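# Lay the springy cord along the board line, pinned by blocks

## Task

Shape the elastic cord so it follows the line drawn on the board and weigh it down there with the steel blocks. It counts as done only when the cord touches the line along its whole length, from one end to the other, and lies flat against the board, and it stays that way once the robot lets go.

## Robot and tools

Robot: two arms, left_arm and right_arm, each with a two-finger gripper. Scene frame: origin at table-top height midway between the nominal bases, +x out over the table, +z up, left_arm on the +y side (arm names do not match image sides). Measured bases: left_arm at (-0.002, +0.444, +0.049) m, right_arm at (+0.011, -0.309, +0.049) m, both almost unrotated. Each arm reports its hand pose in its own base frame. Fixed cameras and the table use the scene frame. Motion offsets are taken along the axes of that arm's current Hand target, meaning the gripper's own axes: fingers point along +z and open and close along x. end_effector_position is the point between the pads, and the fingertips reach 17.5 mm past it. A block of varying shape sticks out up to 12 cm toward the gripper's -y side and turns with it.

execute_actions(actions, cameras): actions is a list of actions. Each action is a table of up to 15 rows, and each row lasts one control step of 1/30 s. If a table has fewer than 15 rows, its last row repeats to fill the rest. Every row is one flat list of 18 numbers in [-1, 1] covering both arms, even if only one moves. The order is: left dx, dy, dz, rx, ry, rz, left gripper position, force_limit, speed, then the same nine for the right arm. The six pose numbers are an offset, not a pose. They are measured from that arm's Hand target at the start of the action, and every row in the table counts from that same start, not from the row before. Each new action starts from the new Hand target, so repeating an offset keeps moving the arm. Scale: 1.0 equals 0.6 m or 180 degrees. rx, ry, rz form a single rotation vector. Six zeros means nothing new is asked of that arm.

Gripper numbers are absolute commands, not offsets, so resend the current values to leave a gripper as it is. position: +1 is fully open (50 mm), the pads meet near -0.65, and -1 closes until an object stops the fingers. force_limit per pad: -1 is about 20 N, 0 about 102 N, +1 about 185 N, and the real grip can exceed this by up to 15 N. speed of the opening change: -1 is 20 mm/s, 0 is 85, +1 is 150. Both force_limit and speed start at +1. A new force_limit or speed only takes effect together with a position change of at least 0.01. To grip more gently, open first. cameras: a list of names, ["all"], or []. Images come back only for an empty actions list or when cameras are asked for. An unknown name makes the call invalid.

move(target, speed, blend, stop_force, zero, blocking, cameras): moves each gripper in a straight line. target is one 18-number row, laid out as above, or a list of up to 15 such rows. All rows are offsets from the Hand targets at the start of the move, not from the previous row. speed is in m/s, 0.002 to 1, default 0.25, with turns capped at twice that in rad/s; give one value or one per target. blend is a corner radius in m for lists; the default 0 stops at each target. stop_force is 12 to 80 N, one value for both arms: an arm stops once it feels that much push against its travel direction. Use it only slowly and without turning the gripper. Leave it out when backing away from contact. zero (default true) resets the force baseline first. blocking=false returns after about 0.5 s while the motion continues; it cannot be combined with stop_force. Paths do not avoid obstacles, and grippers lag behind and overshoot more at high speed. One path is capped at 10 s. The result adds a "move:" line with the ending (done, off_target, moving, held, fault) and any limits (paced = clipped pose, held = steps withheld by a check, such as the inter-arm clearance check).

wait(seconds 0 to 3600): lets time pass without new commands. A running move continues, and the wait returns early if the move ends. stop(cameras): brakes a running move; the fingers keep going. zoom_image(camera, region [x0, y0, x1, y1] in pixels, at most 504 by 504): enlarges part of that camera's latest image. Cameras: cam_high, cam_low, cam_board, cam_left_wrist, cam_right_wrist, each 896x504. finished_scene(scene): ends the current scene for good; pass this scene's number.

Results give, per arm: end_effector_position (m) and end_effector_quat_wxyz in the base frame, possibly off by a few cm; Hand target, the last commanded pose after clipping, which the next offsets start from; Tool commands; Joint velocities ("within noise" means still); gripper object_status (0 moving, 1 blocked while opening, 2 blocked while closing, which means holding, 3 reached the command or pads met) and position_measured, where opening in mm is (250 - counts) x 0.202. Flange force is the outside force along the gripper's x y z axes. It is noisy, includes held weight, and reads "no reading" near singular poses. Lines for earlier actions may also appear. MOTOR HOT warns of overheating. An OVER-TEMPERATURE FAULT brakes the arm for 30 to 60 s.

If the gripper settles short of its Hand target, waiting will not fix it. Resend, or command the missing distance. The orientation you command is clipped to within 32 degrees of the measured one at each step.

Avoid the following. A torque fault (wrist joints 36.8 N m, others 147 N m) or a net outside force of 150 N stops the arm for 10 s. The arms are stiff, so aiming even slightly past a firm contact can trigger this. To stop pressing, command a target back beyond the gripper. Do not let the arms touch each other, and do not close a gripper on the other arm's fingers. Do not drop or release moving parts, slam into the table, board or blocks, or push them hard. Anything that falls off the table, or is left off it, fails the task. Loose objects may sometimes get nudged by outside disturbances. Check with the cameras that the cord is flat and on the line before finishing.

Each tool is called as name([rows], argument=value, ...), one row to a line, values as JSON.

## Session

execute_actions(actions=[])

Scene clock: 0.00 s.
left_arm: end_effector_position=(+0.2166, -0.1022, +0.0555) position_measured=4 object_status=3 end_effector_quat_wxyz=(-0.013, +0.830, +0.314, -0.460) | right_arm: end_effector_position=(+0.4639, +0.5426, +0.2169) position_measured=3 object_status=3 end_effector_quat_wxyz=(+0.073, +0.330, +0.758, +0.558)
Joint positions: left_arm=[0.247 0.402 -0.479 0.071 -1.645 -1.125] | right_arm=[1.056 0.156 -0.456 -0.103 0.239 -0.19]
Joint velocities: within noise
Flange force (N): no reading
Hand target: left_arm +0.2166, -0.1022, +0.0555; -0.013, +0.830, +0.314, -0.460 | right_arm +0.4639, +0.5426, +0.2169; +0.073, +0.330, +0.758, +0.558
Tool commands: left_gripper/position=+0.992157 left_gripper/force_limit=+1.0 left_gripper/speed=+1.0 right_gripper/position=+1.0 right_gripper/force_limit=+1.0 right_gripper/speed=+1.0

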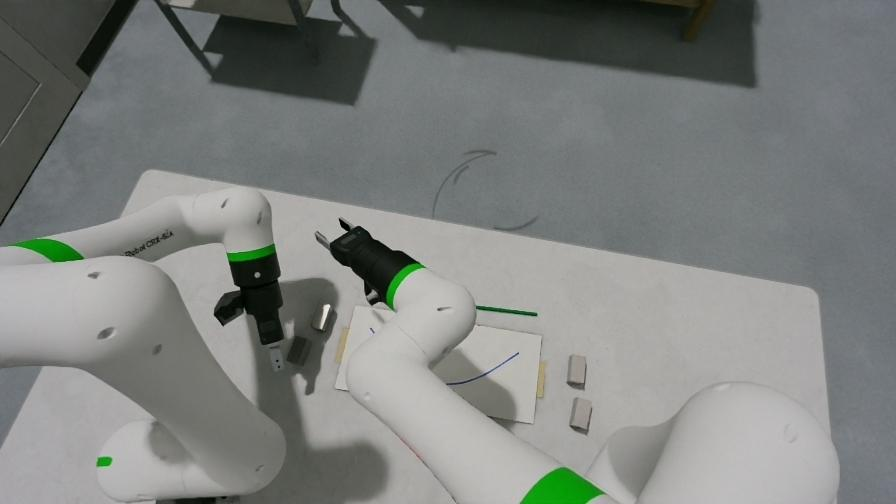

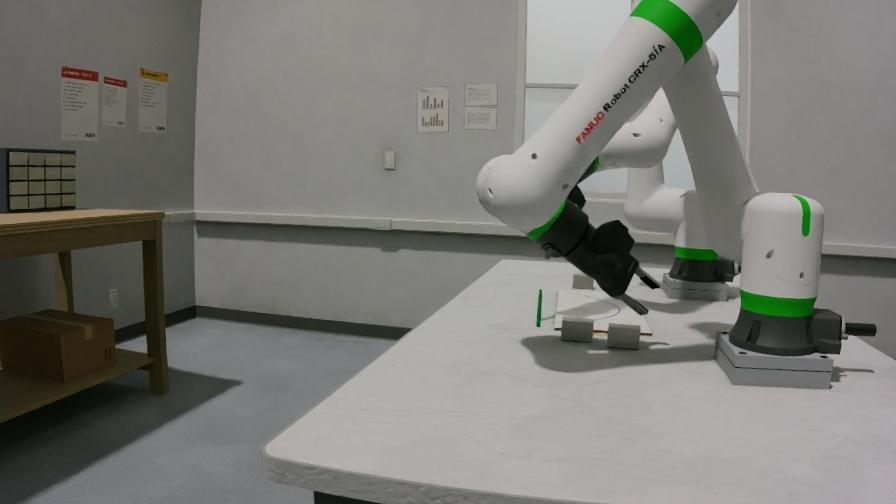

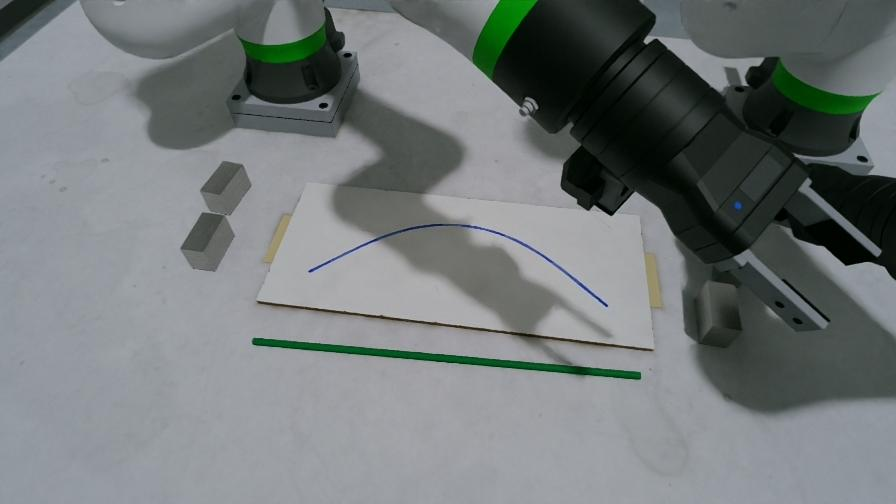

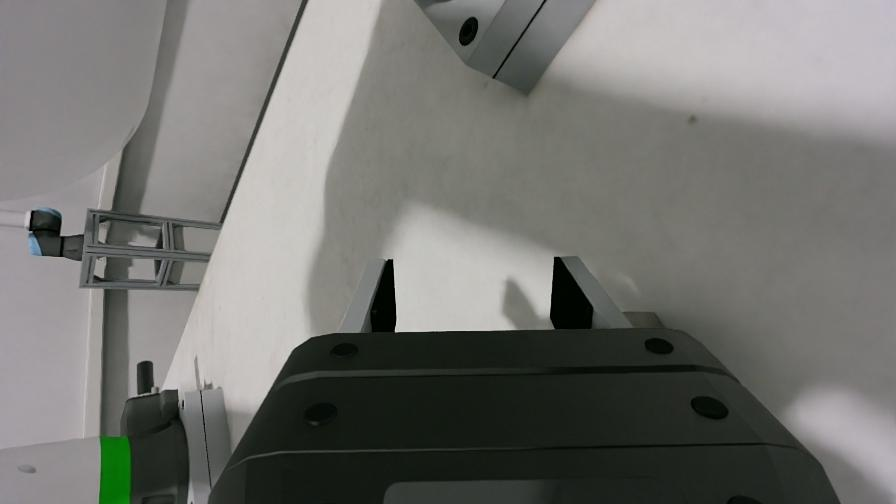

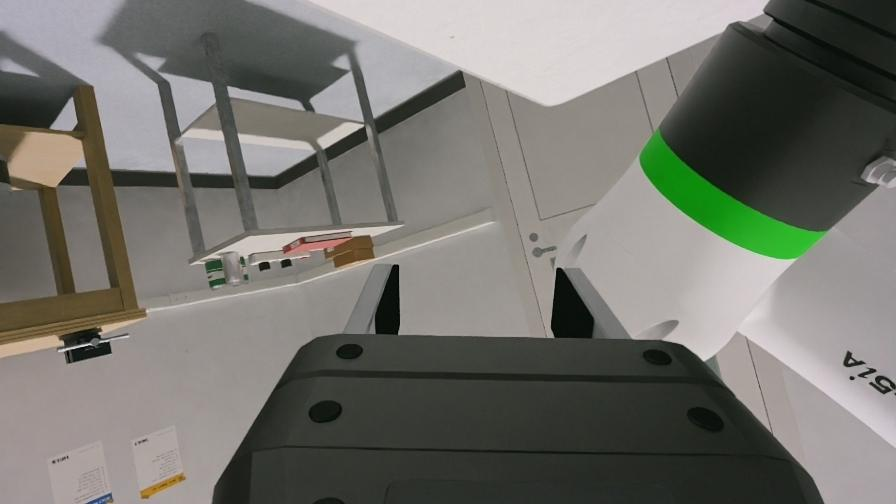

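move(target=[0,0,0,0,0,0,1,1,1,-0.407,-0.05,-0.997,0.387,0.0507,-0.229,1,1,1], speed=0.4)

move(target=[-0.121,-0.259,-0.409,-0.009,0.3104,0.212,1,1,1,0,0,0,0,0,0,1,1,1], speed=0.4, cameras=["all"])

Scene clock: 63.00 s.
left_arm: end_effector_position=(+0.2166, -0.1022, +0.0555) position_measured=3 object_status=3 end_effector_quat_wxyz=(-0.013, +0.830, +0.314, -0.460) | right_arm: end_effector_position=(+0.3533, -0.0815, +0.3458) position_measured=3 object_status=3 end_effector_quat_wxyz=(+0.000, +0.000, +1.000, +0.000)
Joint positions: left_arm=[0.247 0.402 -0.479 0.071 -1.645 -1.125] | right_arm=[0.139 -0.209 -0.035 -0.001 -1.744 1.432]
Flange force (N): left_arm=[1.5 -1.0 0.0] | right_arm=[-2.1 -0.3 -3.7]
Hand target: left_arm +0.2166, -0.1022, +0.0555; -0.013, +0.830, +0.314, -0.460 | right_arm +0.3534, -0.0816, +0.3458; +0.000, +0.000, +1.000, +0.000
Off the commanded pose: left_arm 0.000 m, 0 deg | right_arm 0.000 m, 0 deg.
move: done

Scene clock: 65.00 s.
left_arm: end_effector_position=(+0.2994, +0.0494, +0.3000) position_measured=3 object_status=3 end_effector_quat_wxyz=(+0.000, +1.000, +0.001, +0.000) | right_arm: end_effector_position=(+0.3534, -0.0816, +0.3458) position_measured=3 object_status=3 end_effector_quat_wxyz=(+0.000, +0.000, +1.000, +0.000)
Joint positions: left_arm=[0.607 -0.382 -0.268 0 -1.686 -2.176] | right_arm=[0.139 -0.209 -0.035 -0.001 -1.744 1.432]
Flange force (N): left_arm=[-1.3 -3.2 -1.0] | right_arm=[-1.5 0.0 -3.7]
Hand target: left_arm +0.2994, +0.0494, +0.3000; +0.000, +1.000, +0.001, +0.000 | right_arm +0.3534, -0.0816, +0.3458; +0.000, +0.000, +1.000, +0.000
Off the commanded pose: left_arm 0.000 m, 0 deg | right_arm 0.000 m, 0 deg.
move: done
cam_left_wrist: T_world_to_cam=[[0.99976, -0.00635, 0.02102, -0.29902], [-0.01328, -0.93711, 0.34879, -0.03998], [0.01749, -0.34898, -0.93697, 0.42228]] pos_world=[0.29103, 0.108, 0.41589]
cam_right_wrist: T_world_to_cam=[[-0.99978, -0.01759, -0.01155, 0.36547], [-0.02047, 0.94035, 0.33959, -0.01893], [0.00489, 0.33976, -0.9405, 0.48202]] pos_world=[0.36264, -0.13954, 0.46399]

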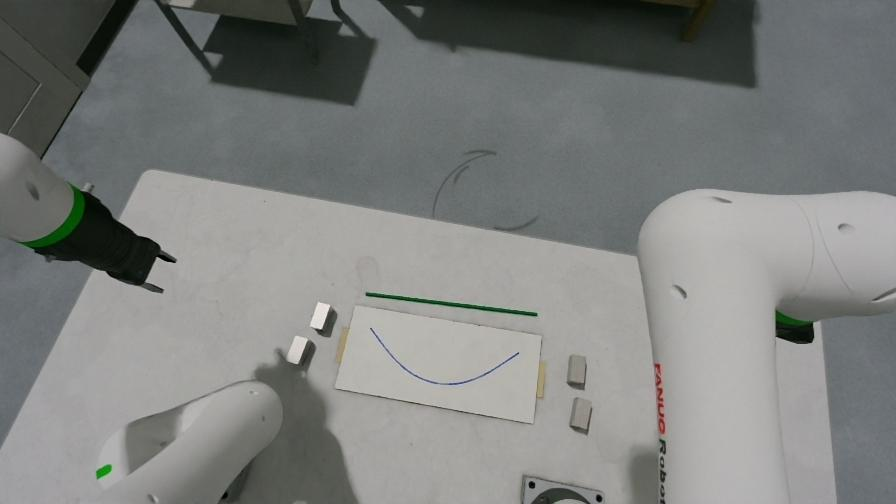

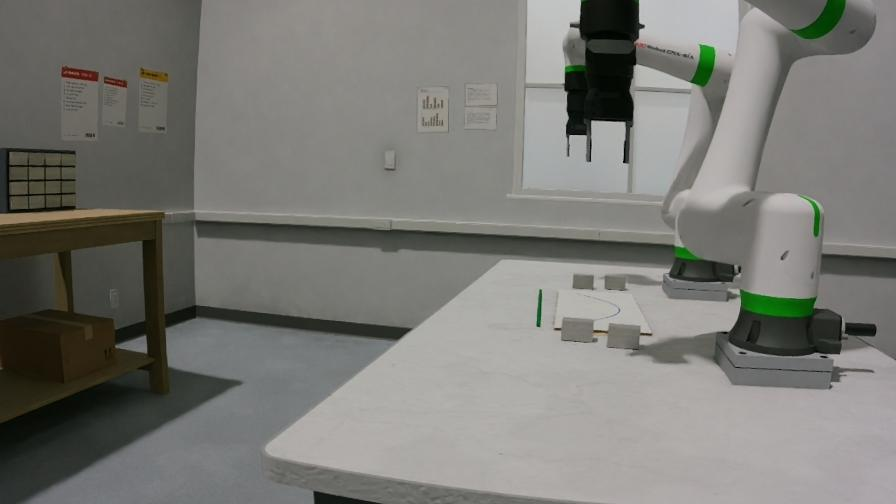

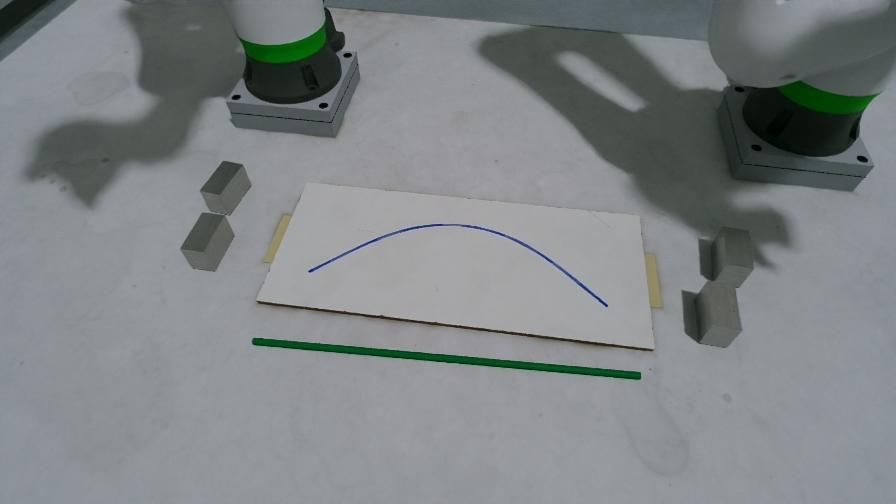

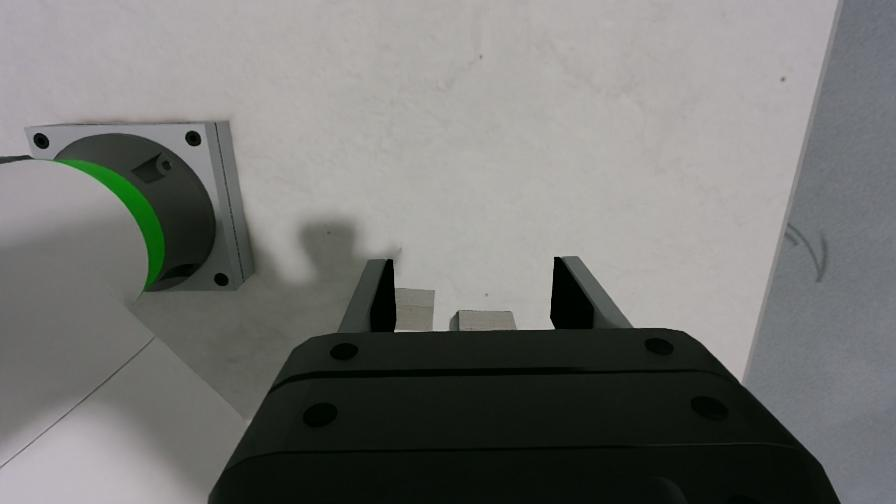

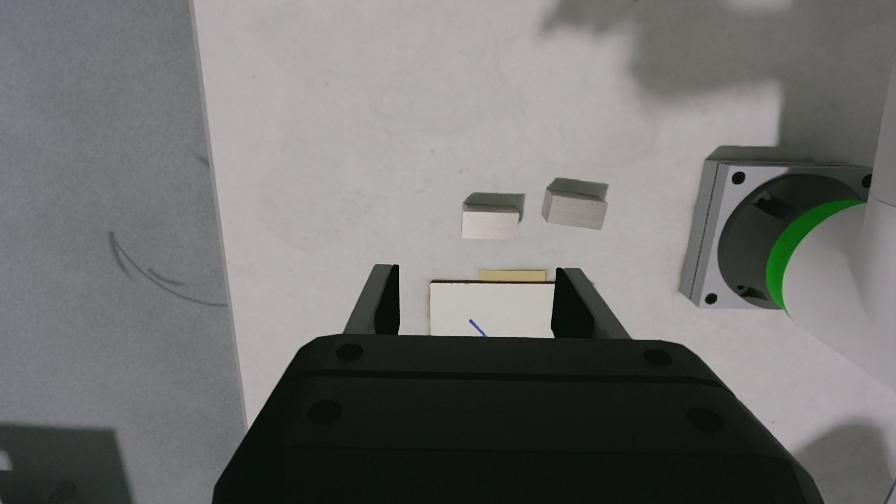

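zoom_image(camera="cam_board", region=[240, 160, 680, 400])

zoom_image(camera="cam_board", region=[660, 200, 800, 370])

zoom_image(camera="cam_board", region=[150, 140, 290, 290])

Scaled by 1.145 from the camera's image (finer frame: 1280x720).

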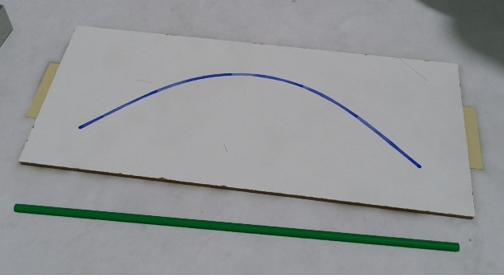

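Scaled by 2.965 from the camera's image (finer frame: 1280x720).

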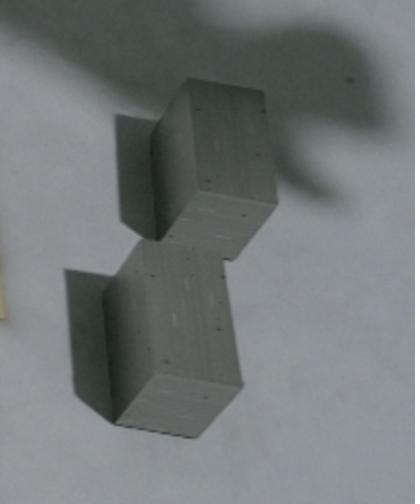

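Scaled by 3.360 from the camera's image (finer frame: 1280x720).

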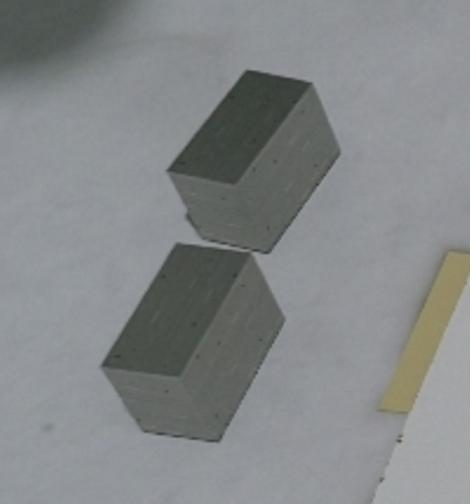

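move(target=[0.051,0.312,0.367,0,0,0.5,1,1,1,-0.120,0.647,0.493,0,0,-0.016,1,1,1], speed=0.4, cameras=["cam_board","cam_right_wrist","cam_left_wrist","cam_low"])

zoom_image(camera="cam_board", region=[330, 200, 800, 440])

Scene clock: 140.80 s.
left_arm: end_effector_position=(+0.3300, -0.1379, +0.0799) position_measured=3 object_status=3 end_effector_quat_wxyz=(+0.001, +0.707, -0.707, +0.000) | right_arm: end_effector_position=(+0.4254, +0.3069, +0.0505) position_measured=3 object_status=3 end_effector_quat_wxyz=(+0.000, -0.025, +1.000, +0.000)
Joint positions: left_arm=[-0.023 -0.119 -0.597 0.001 -1.094 -3.118] | right_arm=[0.876 0.327 -0.179 0 -1.064 0.746]
Flange force (N): left_arm=[-2.0 -1.5 0.4] | right_arm=[-0.8 1.2 -3.0]
Hand target: left_arm +0.3300, -0.1379, +0.0799; +0.001, +0.707, -0.707, +0.000 | right_arm +0.4253, +0.3069, +0.0504; +0.000, -0.025, +1.000, +0.000
Off the commanded pose: left_arm 0.000 m, 0 deg | right_arm 0.000 m, 0 deg.
move: done
cam_left_wrist: T_world_to_cam=[[-0.00634, -0.99973, 0.02251, -0.13124], [-0.93714, 0.01379, 0.34868, 0.29759], [-0.34889, -0.01888, -0.93697, 0.31655]] pos_world=[0.3885, -0.12933, 0.19579]
cam_right_wrist: T_world_to_cam=[[-0.99762, -0.0679, -0.01172, 0.45543], [-0.06784, 0.93811, 0.33963, -0.26162], [-0.01207, 0.33961, -0.94049, 0.07911]] pos_world=[0.43756, 0.24949, 0.16859]
Images, in order (width x height): cam_low 896x504, cam_board 896x504, cam_left_wrist 896x504, cam_right_wrist 896x504.

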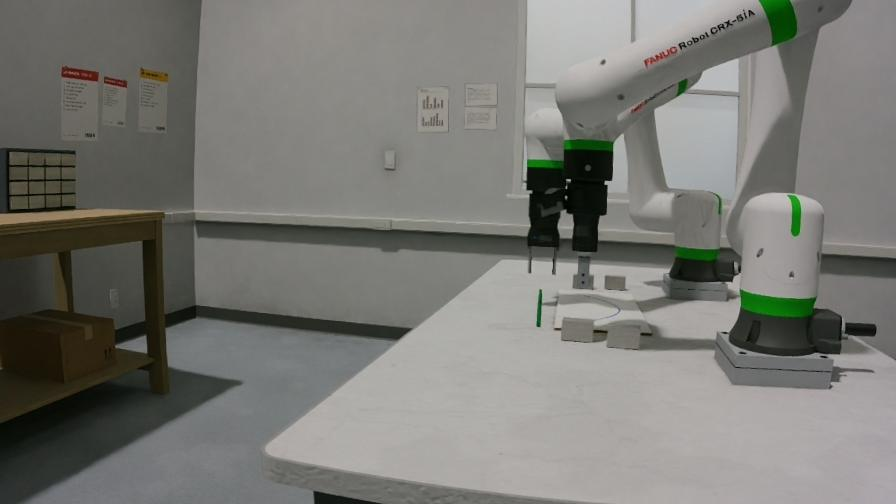

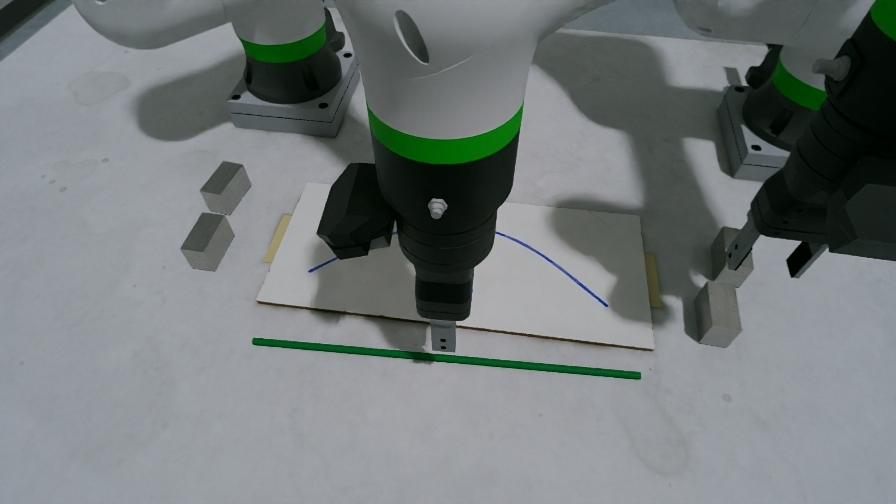

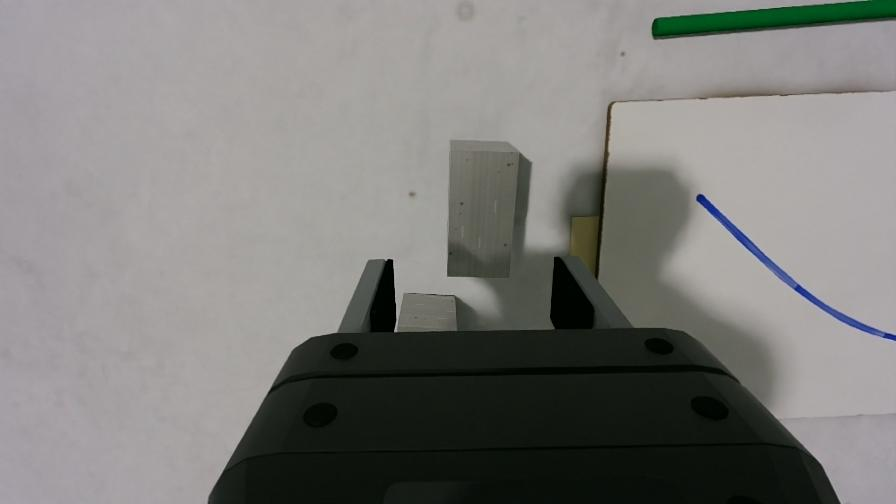

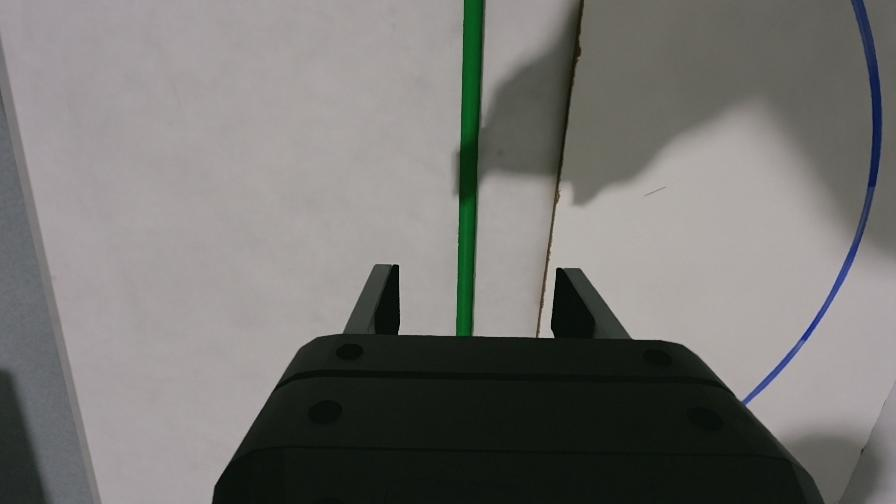

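Scaled by 1.072 from the camera's image (finer frame: 1280x720).

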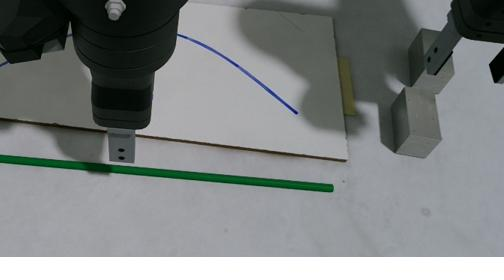

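move(target=[0.019,0.002,0.159,0,0,0,1,1,1,-0.003,0,0.115,0,0,-0.008,1,1,1], speed=0.2)

move(target=[0,0,0,0,0,0,-1,-0.5,0,0,0,0.03,0,0,0,1,1,1], speed=0.01, stop_force=15)

move(target=[0,0,0,0,0,0,-1,-0.5,0,0,0,-0.0035,0,0,0,-1,-1,-0.5], speed=0.02, cameras=["cam_board","cam_left_wrist","cam_right_wrist"])

Scene clock: 174.60 s.
left_arm: end_effector_position=(+0.3287, -0.1494, -0.0155) position_measured=3 object_status=3 end_effector_quat_wxyz=(+0.001, +0.707, -0.707, +0.000) | right_arm: end_effector_position=(+0.4272, +0.3071, -0.0186) position_measured=3 object_status=3 end_effector_quat_wxyz=(+0.000, -0.038, +0.999, +0.000)
Joint positions: left_arm=[-0.057 0.059 -0.698 0.001 -0.814 -3.084] | right_arm=[0.873 0.425 -0.232 0 -0.913 0.774]
Flange force (N): left_arm=[-1.7 -1.8 -0.6] | right_arm=[-1.6 1.3 -2.3]
Hand target: left_arm +0.3288, -0.1494, -0.0155; +0.001, +0.707, -0.707, +0.000 | right_arm +0.4272, +0.3071, -0.0186; +0.000, -0.038, +0.999, +0.000
Off the commanded pose: left_arm 0.000 m, 0 deg | right_arm 0.000 m, 0 deg.
move: done

Scene clock: 176.50 s.
left_arm: end_effector_position=(+0.3288, -0.1494, -0.0155) position_measured=105 object_status=2 end_effector_quat_wxyz=(+0.001, +0.707, -0.707, +0.000) | right_arm: end_effector_position=(+0.4273, +0.3071, -0.0318) position_measured=3 object_status=3 end_effector_quat_wxyz=(+0.001, -0.038, +0.999, +0.000)
Joint positions: left_arm=[-0.057 0.059 -0.698 0.001 -0.814 -3.084] | right_arm=[0.873 0.445 -0.24 0 -0.884 0.774]
Flange force (N): left_arm=[-2.2 -0.9 1.0] | right_arm=[7.0 1.0 -31.9]
Hand target: left_arm +0.3288, -0.1494, -0.0155; +0.001, +0.707, -0.707, +0.000 | right_arm +0.4272, +0.3071, -0.0318; +0.000, -0.038, +0.999, +0.000 (not the last commanded pose)
Off the commanded pose: left_arm 0.000 m, 0 deg | right_arm 0.005 m, 0 deg.
move: contact (right_arm)

Scene clock: 177.53 s.
left_arm: end_effector_position=(+0.3288, -0.1494, -0.0155) position_measured=105 object_status=2 end_effector_quat_wxyz=(+0.001, +0.707, -0.707, +0.000) | right_arm: end_effector_position=(+0.4272, +0.3071, -0.0297) position_measured=213 object_status=2 end_effector_quat_wxyz=(+0.000, -0.038, +0.999, +0.000)
Joint positions: left_arm=[-0.057 0.059 -0.698 0.001 -0.814 -3.084] | right_arm=[0.873 0.442 -0.239 0 -0.888 0.774]
Flange force (N): left_arm=[-2.4 -1.5 0.8] | right_arm=[-1.5 1.4 -2.3]
Hand target: left_arm +0.3288, -0.1494, -0.0155; +0.001, +0.707, -0.707, +0.000 | right_arm +0.4272, +0.3071, -0.0297; +0.000, -0.038, +0.999, +0.000
Off the commanded pose: left_arm 0.000 m, 0 deg | right_arm 0.000 m, 0 deg.
move: done
cam_left_wrist: T_world_to_cam=[[-0.00634, -0.99973, 0.02251, -0.1406], [-0.93714, 0.01379, 0.34868, 0.32989], [-0.34889, -0.01888, -0.93697, 0.22653]] pos_world=[0.3873, -0.14083, 0.10039]
cam_right_wrist: T_world_to_cam=[[-0.9956, -0.09298, -0.01173, 0.4632], [-0.09142, 0.93611, 0.33961, -0.22374], [-0.02059, 0.33919, -0.94049, 0.00742]] pos_world=[0.44086, 0.24999, 0.0884]

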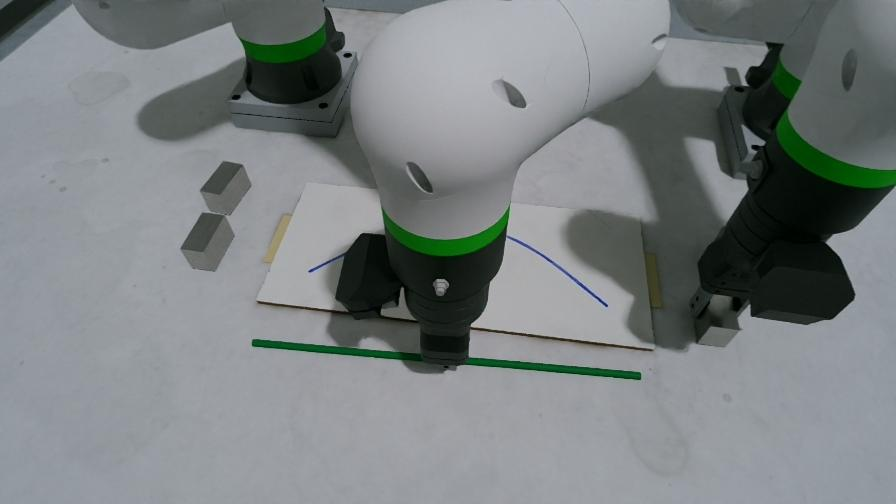

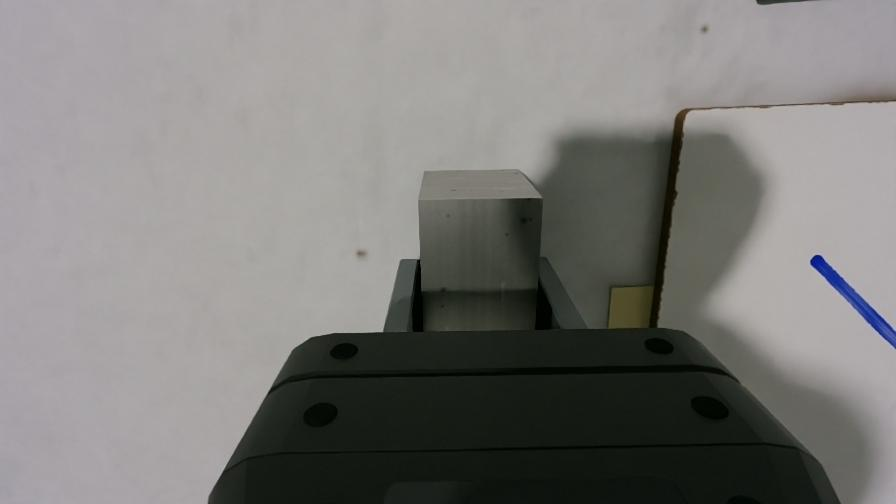

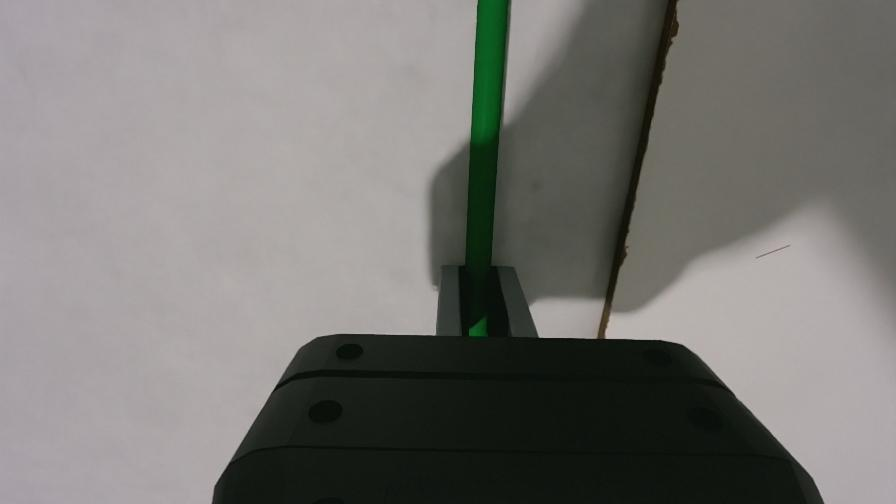

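move([
  [0,0,-0.1,0,0,0,-1,-0.5,0,0,0,-0.083,0,0,0,-1,-1,-0.5],
  [0,0,-0.1,0,0,0,-1,-0.5,0,0.327,0.0233,-0.083,0,0,0.0206,-1,-1,-0.5],
  [0,0,-0.1,0,0,0,-1,-0.5,0,0.327,0.0233,-0.03,0,0,0.0206,-1,-1,-0.5],
], speed=0.2, blend=[0.015,0.015,0], cameras=["cam_board","cam_right_wrist"])

zoom_image(camera="cam_board", region=[220, 160, 700, 360])

Scene clock: 205.53 s.
left_arm: end_effector_position=(+0.3288, -0.1493, +0.0445) position_measured=105 object_status=2 end_effector_quat_wxyz=(+0.001, +0.707, -0.707, +0.000) | right_arm: end_effector_position=(+0.2305, +0.3061, -0.0119) position_measured=213 object_status=2 end_effector_quat_wxyz=(+0.000, -0.006, +1.000, +0.000)
Joint positions: left_arm=[-0.057 -0.056 -0.635 0.001 -0.992 -3.084] | right_arm=[1.272 0.104 -0.637 0.001 -0.829 0.31]
Flange force (N): left_arm=[-1.9 -1.3 5.6] | right_arm=[-0.4 1.3 -1.5]
Hand target: left_arm +0.3288, -0.1493, +0.0445; +0.001, +0.707, -0.707, +0.000 | right_arm +0.2305, +0.3061, -0.0119; +0.000, -0.006, +1.000, +0.000
Off the commanded pose: left_arm 0.000 m, 0 deg | right_arm 0.000 m, 0 deg.
move: done
cam_right_wrist: T_world_to_cam=[[-0.99953, -0.02843, -0.0117, 0.24859], [-0.03072, 0.94005, 0.33964, -0.2621], [0.00135, 0.33984, -0.94048, 0.01527]] pos_world=[0.2404, 0.24827, 0.1063]

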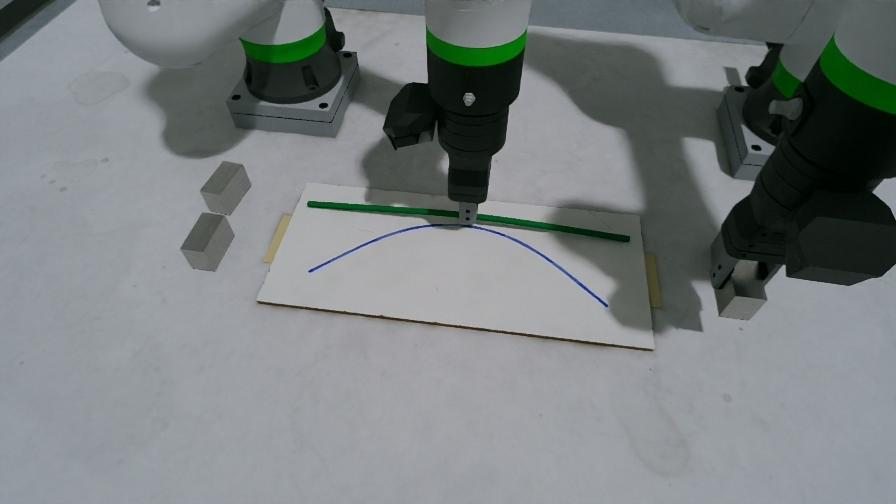

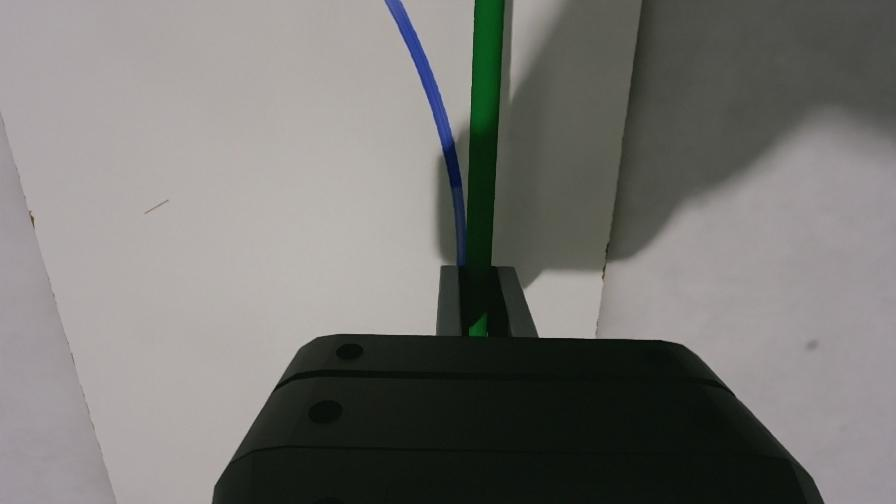

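Scaled by 1.050 from the camera's image (finer frame: 1280x720).

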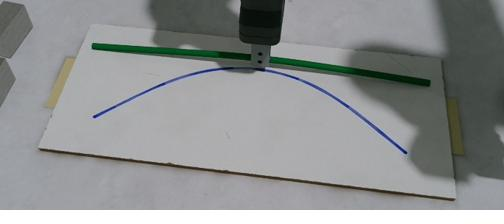

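move(target=[0,0,0,0,0,0,-1,-0.5,0,0,0,0.028,0,0,0,-1,-1,-0.5], speed=0.01, stop_force=12)

move(target=[0,0,0,0,0,0,-1,-0.5,0,0,0,-0.001,0,0,0,0.01,-1,-1], speed=0.02, cameras=["cam_board","cam_right_wrist"])

Scene clock: 213.90 s.
left_arm: end_effector_position=(+0.3288, -0.1493, +0.0445) position_measured=105 object_status=2 end_effector_quat_wxyz=(+0.001, +0.707, -0.707, +0.000) | right_arm: end_effector_position=(+0.2305, +0.3061, -0.0238) position_measured=213 object_status=2 end_effector_quat_wxyz=(+0.000, -0.006, +1.000, +0.000)
Joint positions: left_arm=[-0.057 -0.056 -0.635 0.001 -0.992 -3.084] | right_arm=[1.272 0.129 -0.646 0.001 -0.795 0.31]
Flange force (N): left_arm=[-2.1 -1.2 5.6] | right_arm=[6.2 -4.1 -35.7]
Hand target: left_arm +0.3288, -0.1493, +0.0445; +0.001, +0.707, -0.707, +0.000 | right_arm +0.2305, +0.3061, -0.0238; +0.000, -0.006, +1.000, +0.000 (not the last commanded pose)
Off the commanded pose: left_arm 0.000 m, 0 deg | right_arm 0.005 m, 0 deg.
move: contact (right_arm)

Scene clock: 214.77 s.
left_arm: end_effector_position=(+0.3288, -0.1493, +0.0445) position_measured=105 object_status=2 end_effector_quat_wxyz=(+0.001, +0.707, -0.707, +0.000) | right_arm: end_effector_position=(+0.2305, +0.3061, -0.0232) position_measured=151 object_status=0 end_effector_quat_wxyz=(+0.000, -0.006, +1.000, +0.000)
Joint positions: left_arm=[-0.057 -0.056 -0.635 0.001 -0.992 -3.084] | right_arm=[1.272 0.128 -0.645 0.001 -0.796 0.31]
Flange force (N): left_arm=[-2.2 -1.8 5.5] | right_arm=[-1.0 1.8 -2.1]
Hand target: left_arm +0.3288, -0.1493, +0.0445; +0.001, +0.707, -0.707, +0.000 | right_arm +0.2305, +0.3061, -0.0232; +0.000, -0.006, +1.000, +0.000
Off the commanded pose: left_arm 0.000 m, 0 deg | right_arm 0.000 m, 0 deg.
move: done
cam_right_wrist: T_world_to_cam=[[-0.99953, -0.02834, -0.01167, 0.24844], [-0.03062, 0.94005, 0.33965, -0.25829], [0.00135, 0.33984, -0.94048, 0.00465]] pos_world=[0.2404, 0.24827, 0.095]

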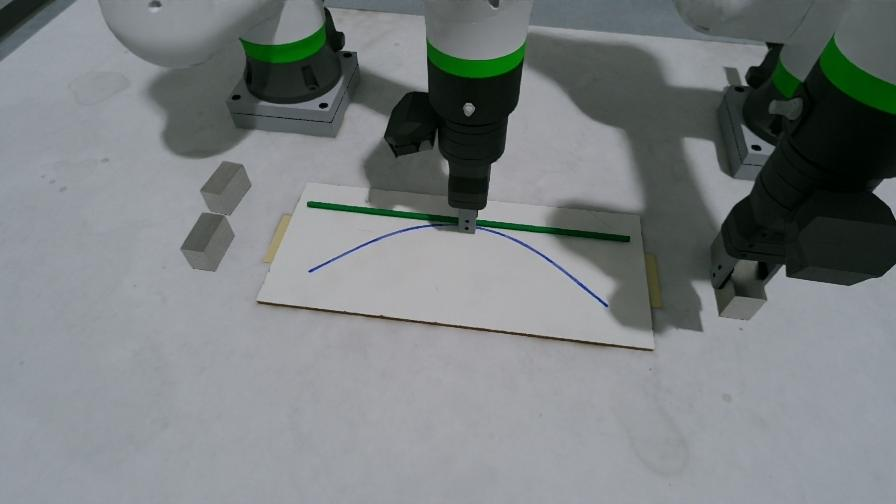

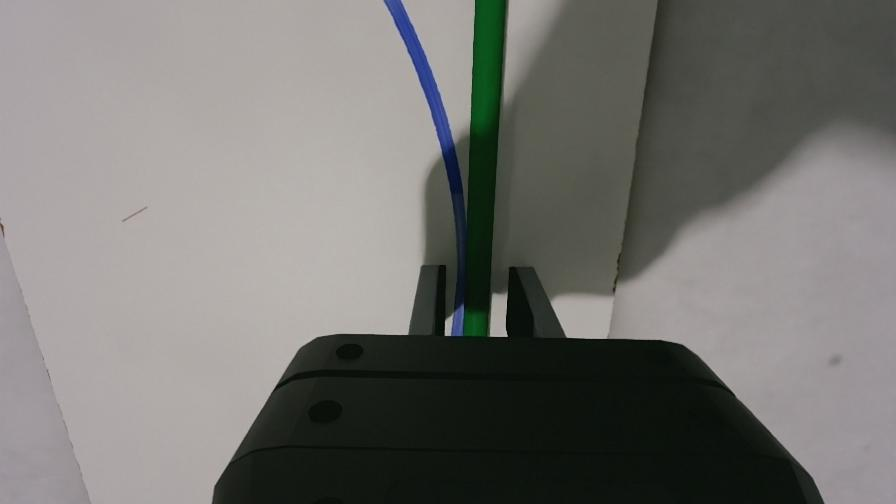

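move([
  [0,0,0,0,0,0,-1,-0.5,0,0,0,-0.11,0,0,0,0.01,-1,-1],
  [0.507,0.095,0,0,0,-0.0113,-1,-0.5,0,-0.140,-0.523,-0.1225,0,0,-0.489,0.01,-1,-1],
], speed=0.25, blend=[0.01,0], cameras=["cam_board","cam_left_wrist"])

move(target=[0,0,0,0,0,0,-1,-0.5,0,0,0,0,0,0,0,1,1,1], cameras=["cam_right_wrist"])

zoom_image(camera="cam_right_wrist", region=[300, 100, 700, 330])

Scene clock: 232.07 s.
left_arm: end_effector_position=(+0.2721, -0.4536, +0.0448) position_measured=105 object_status=2 end_effector_quat_wxyz=(+0.001, +0.720, -0.694, +0.000) | right_arm: end_effector_position=(+0.3180, -0.0067, +0.0501) position_measured=151 object_status=3 end_effector_quat_wxyz=(-0.001, +0.699, -0.715, +0.000)
Joint positions: left_arm=[-0.781 0.344 -0.171 0.001 -1.056 -2.324] | right_arm=[0.399 -0.191 -0.735 0 -1.025 2.719]
Flange force (N): left_arm=[0.0 -2.0 5.6] | right_arm=[-0.1 -2.0 -2.2]
Hand target: left_arm +0.2721, -0.4536, +0.0448; +0.001, +0.720, -0.694, +0.000 | right_arm +0.3180, -0.0068, +0.0501; -0.001, +0.699, -0.715, +0.000
Off the commanded pose: left_arm 0.000 m, 0 deg | right_arm 0.000 m, 0 deg.
move: done
cam_left_wrist: T_world_to_cam=[[0.02912, -0.99932, 0.02251, -0.45588], [-0.93702, -0.01945, 0.34872, 0.24485], [-0.34805, -0.03125, -0.93696, 0.25168]] pos_world=[0.3303, -0.44295, 0.16069]

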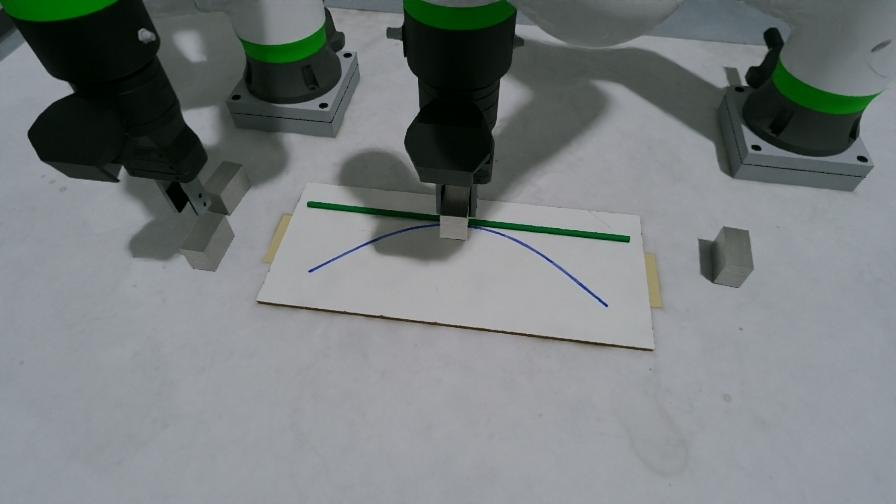

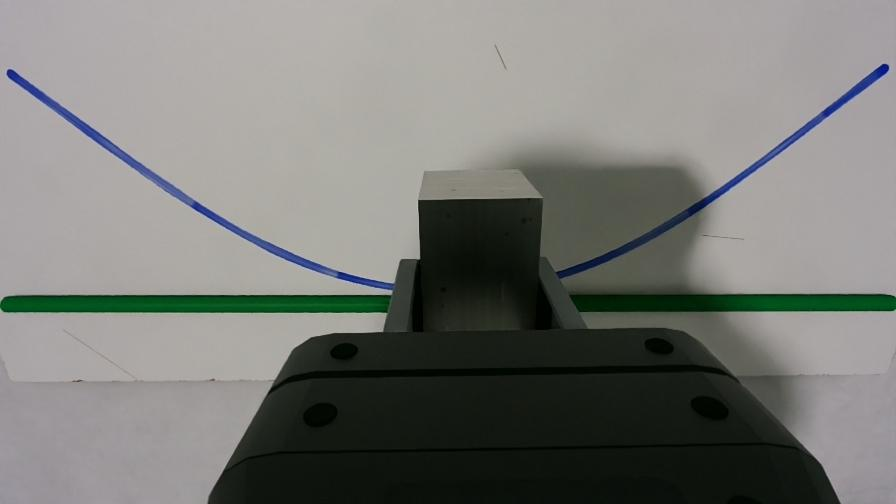

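Scene clock: 232.57 s.
left_arm: end_effector_position=(+0.2721, -0.4536, +0.0448) position_measured=105 object_status=2 end_effector_quat_wxyz=(+0.001, +0.720, -0.694, +0.000) | right_arm: end_effector_position=(+0.3180, -0.0068, +0.0501) position_measured=3 object_status=3 end_effector_quat_wxyz=(-0.001, +0.699, -0.715, +0.000)
Joint positions: left_arm=[-0.781 0.344 -0.171 0.001 -1.056 -2.324] | right_arm=[0.399 -0.191 -0.735 0 -1.025 2.719]
Flange force (N): left_arm=[0.7 -2.1 5.4] | right_arm=[-0.8 -1.9 -2.7]
Hand target: left_arm +0.2721, -0.4536, +0.0448; +0.001, +0.720, -0.694, +0.000 | right_arm +0.3180, -0.0068, +0.0501; -0.001, +0.699, -0.715, +0.000
Off the commanded pose: left_arm 0.000 m, 0 deg | right_arm 0.000 m, 0 deg.
move: done
cam_right_wrist: T_world_to_cam=[[-0.0062, -0.99991, -0.01158, 0.00542], [-0.94113, 0.00193, 0.33803, 0.29699], [-0.33798, 0.013, -0.94106, 0.28555]] pos_world=[0.37605, 0.00113, 0.16839]

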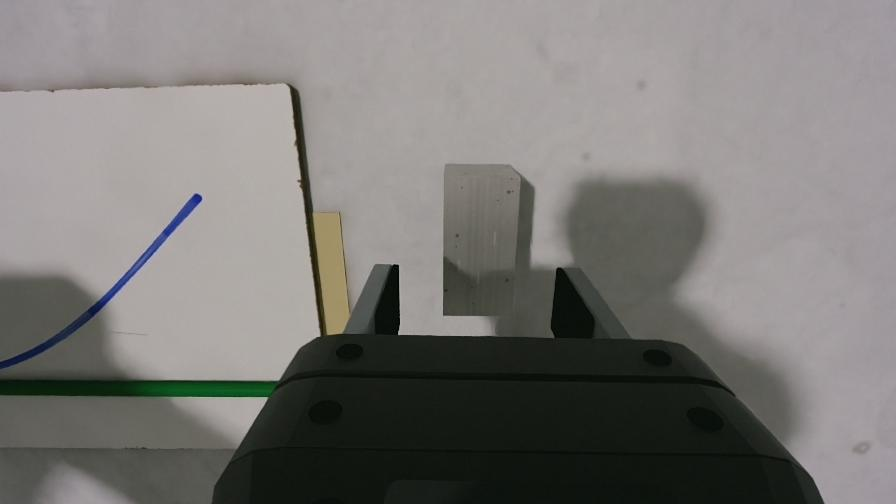

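Scaled by 1.260 from the camera's image (finer frame: 1280x720).

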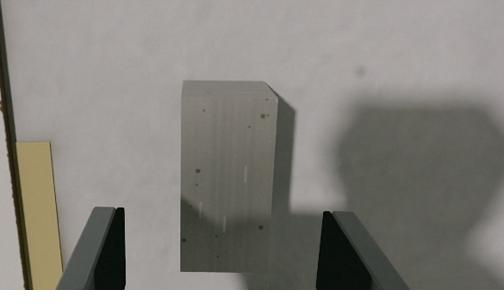

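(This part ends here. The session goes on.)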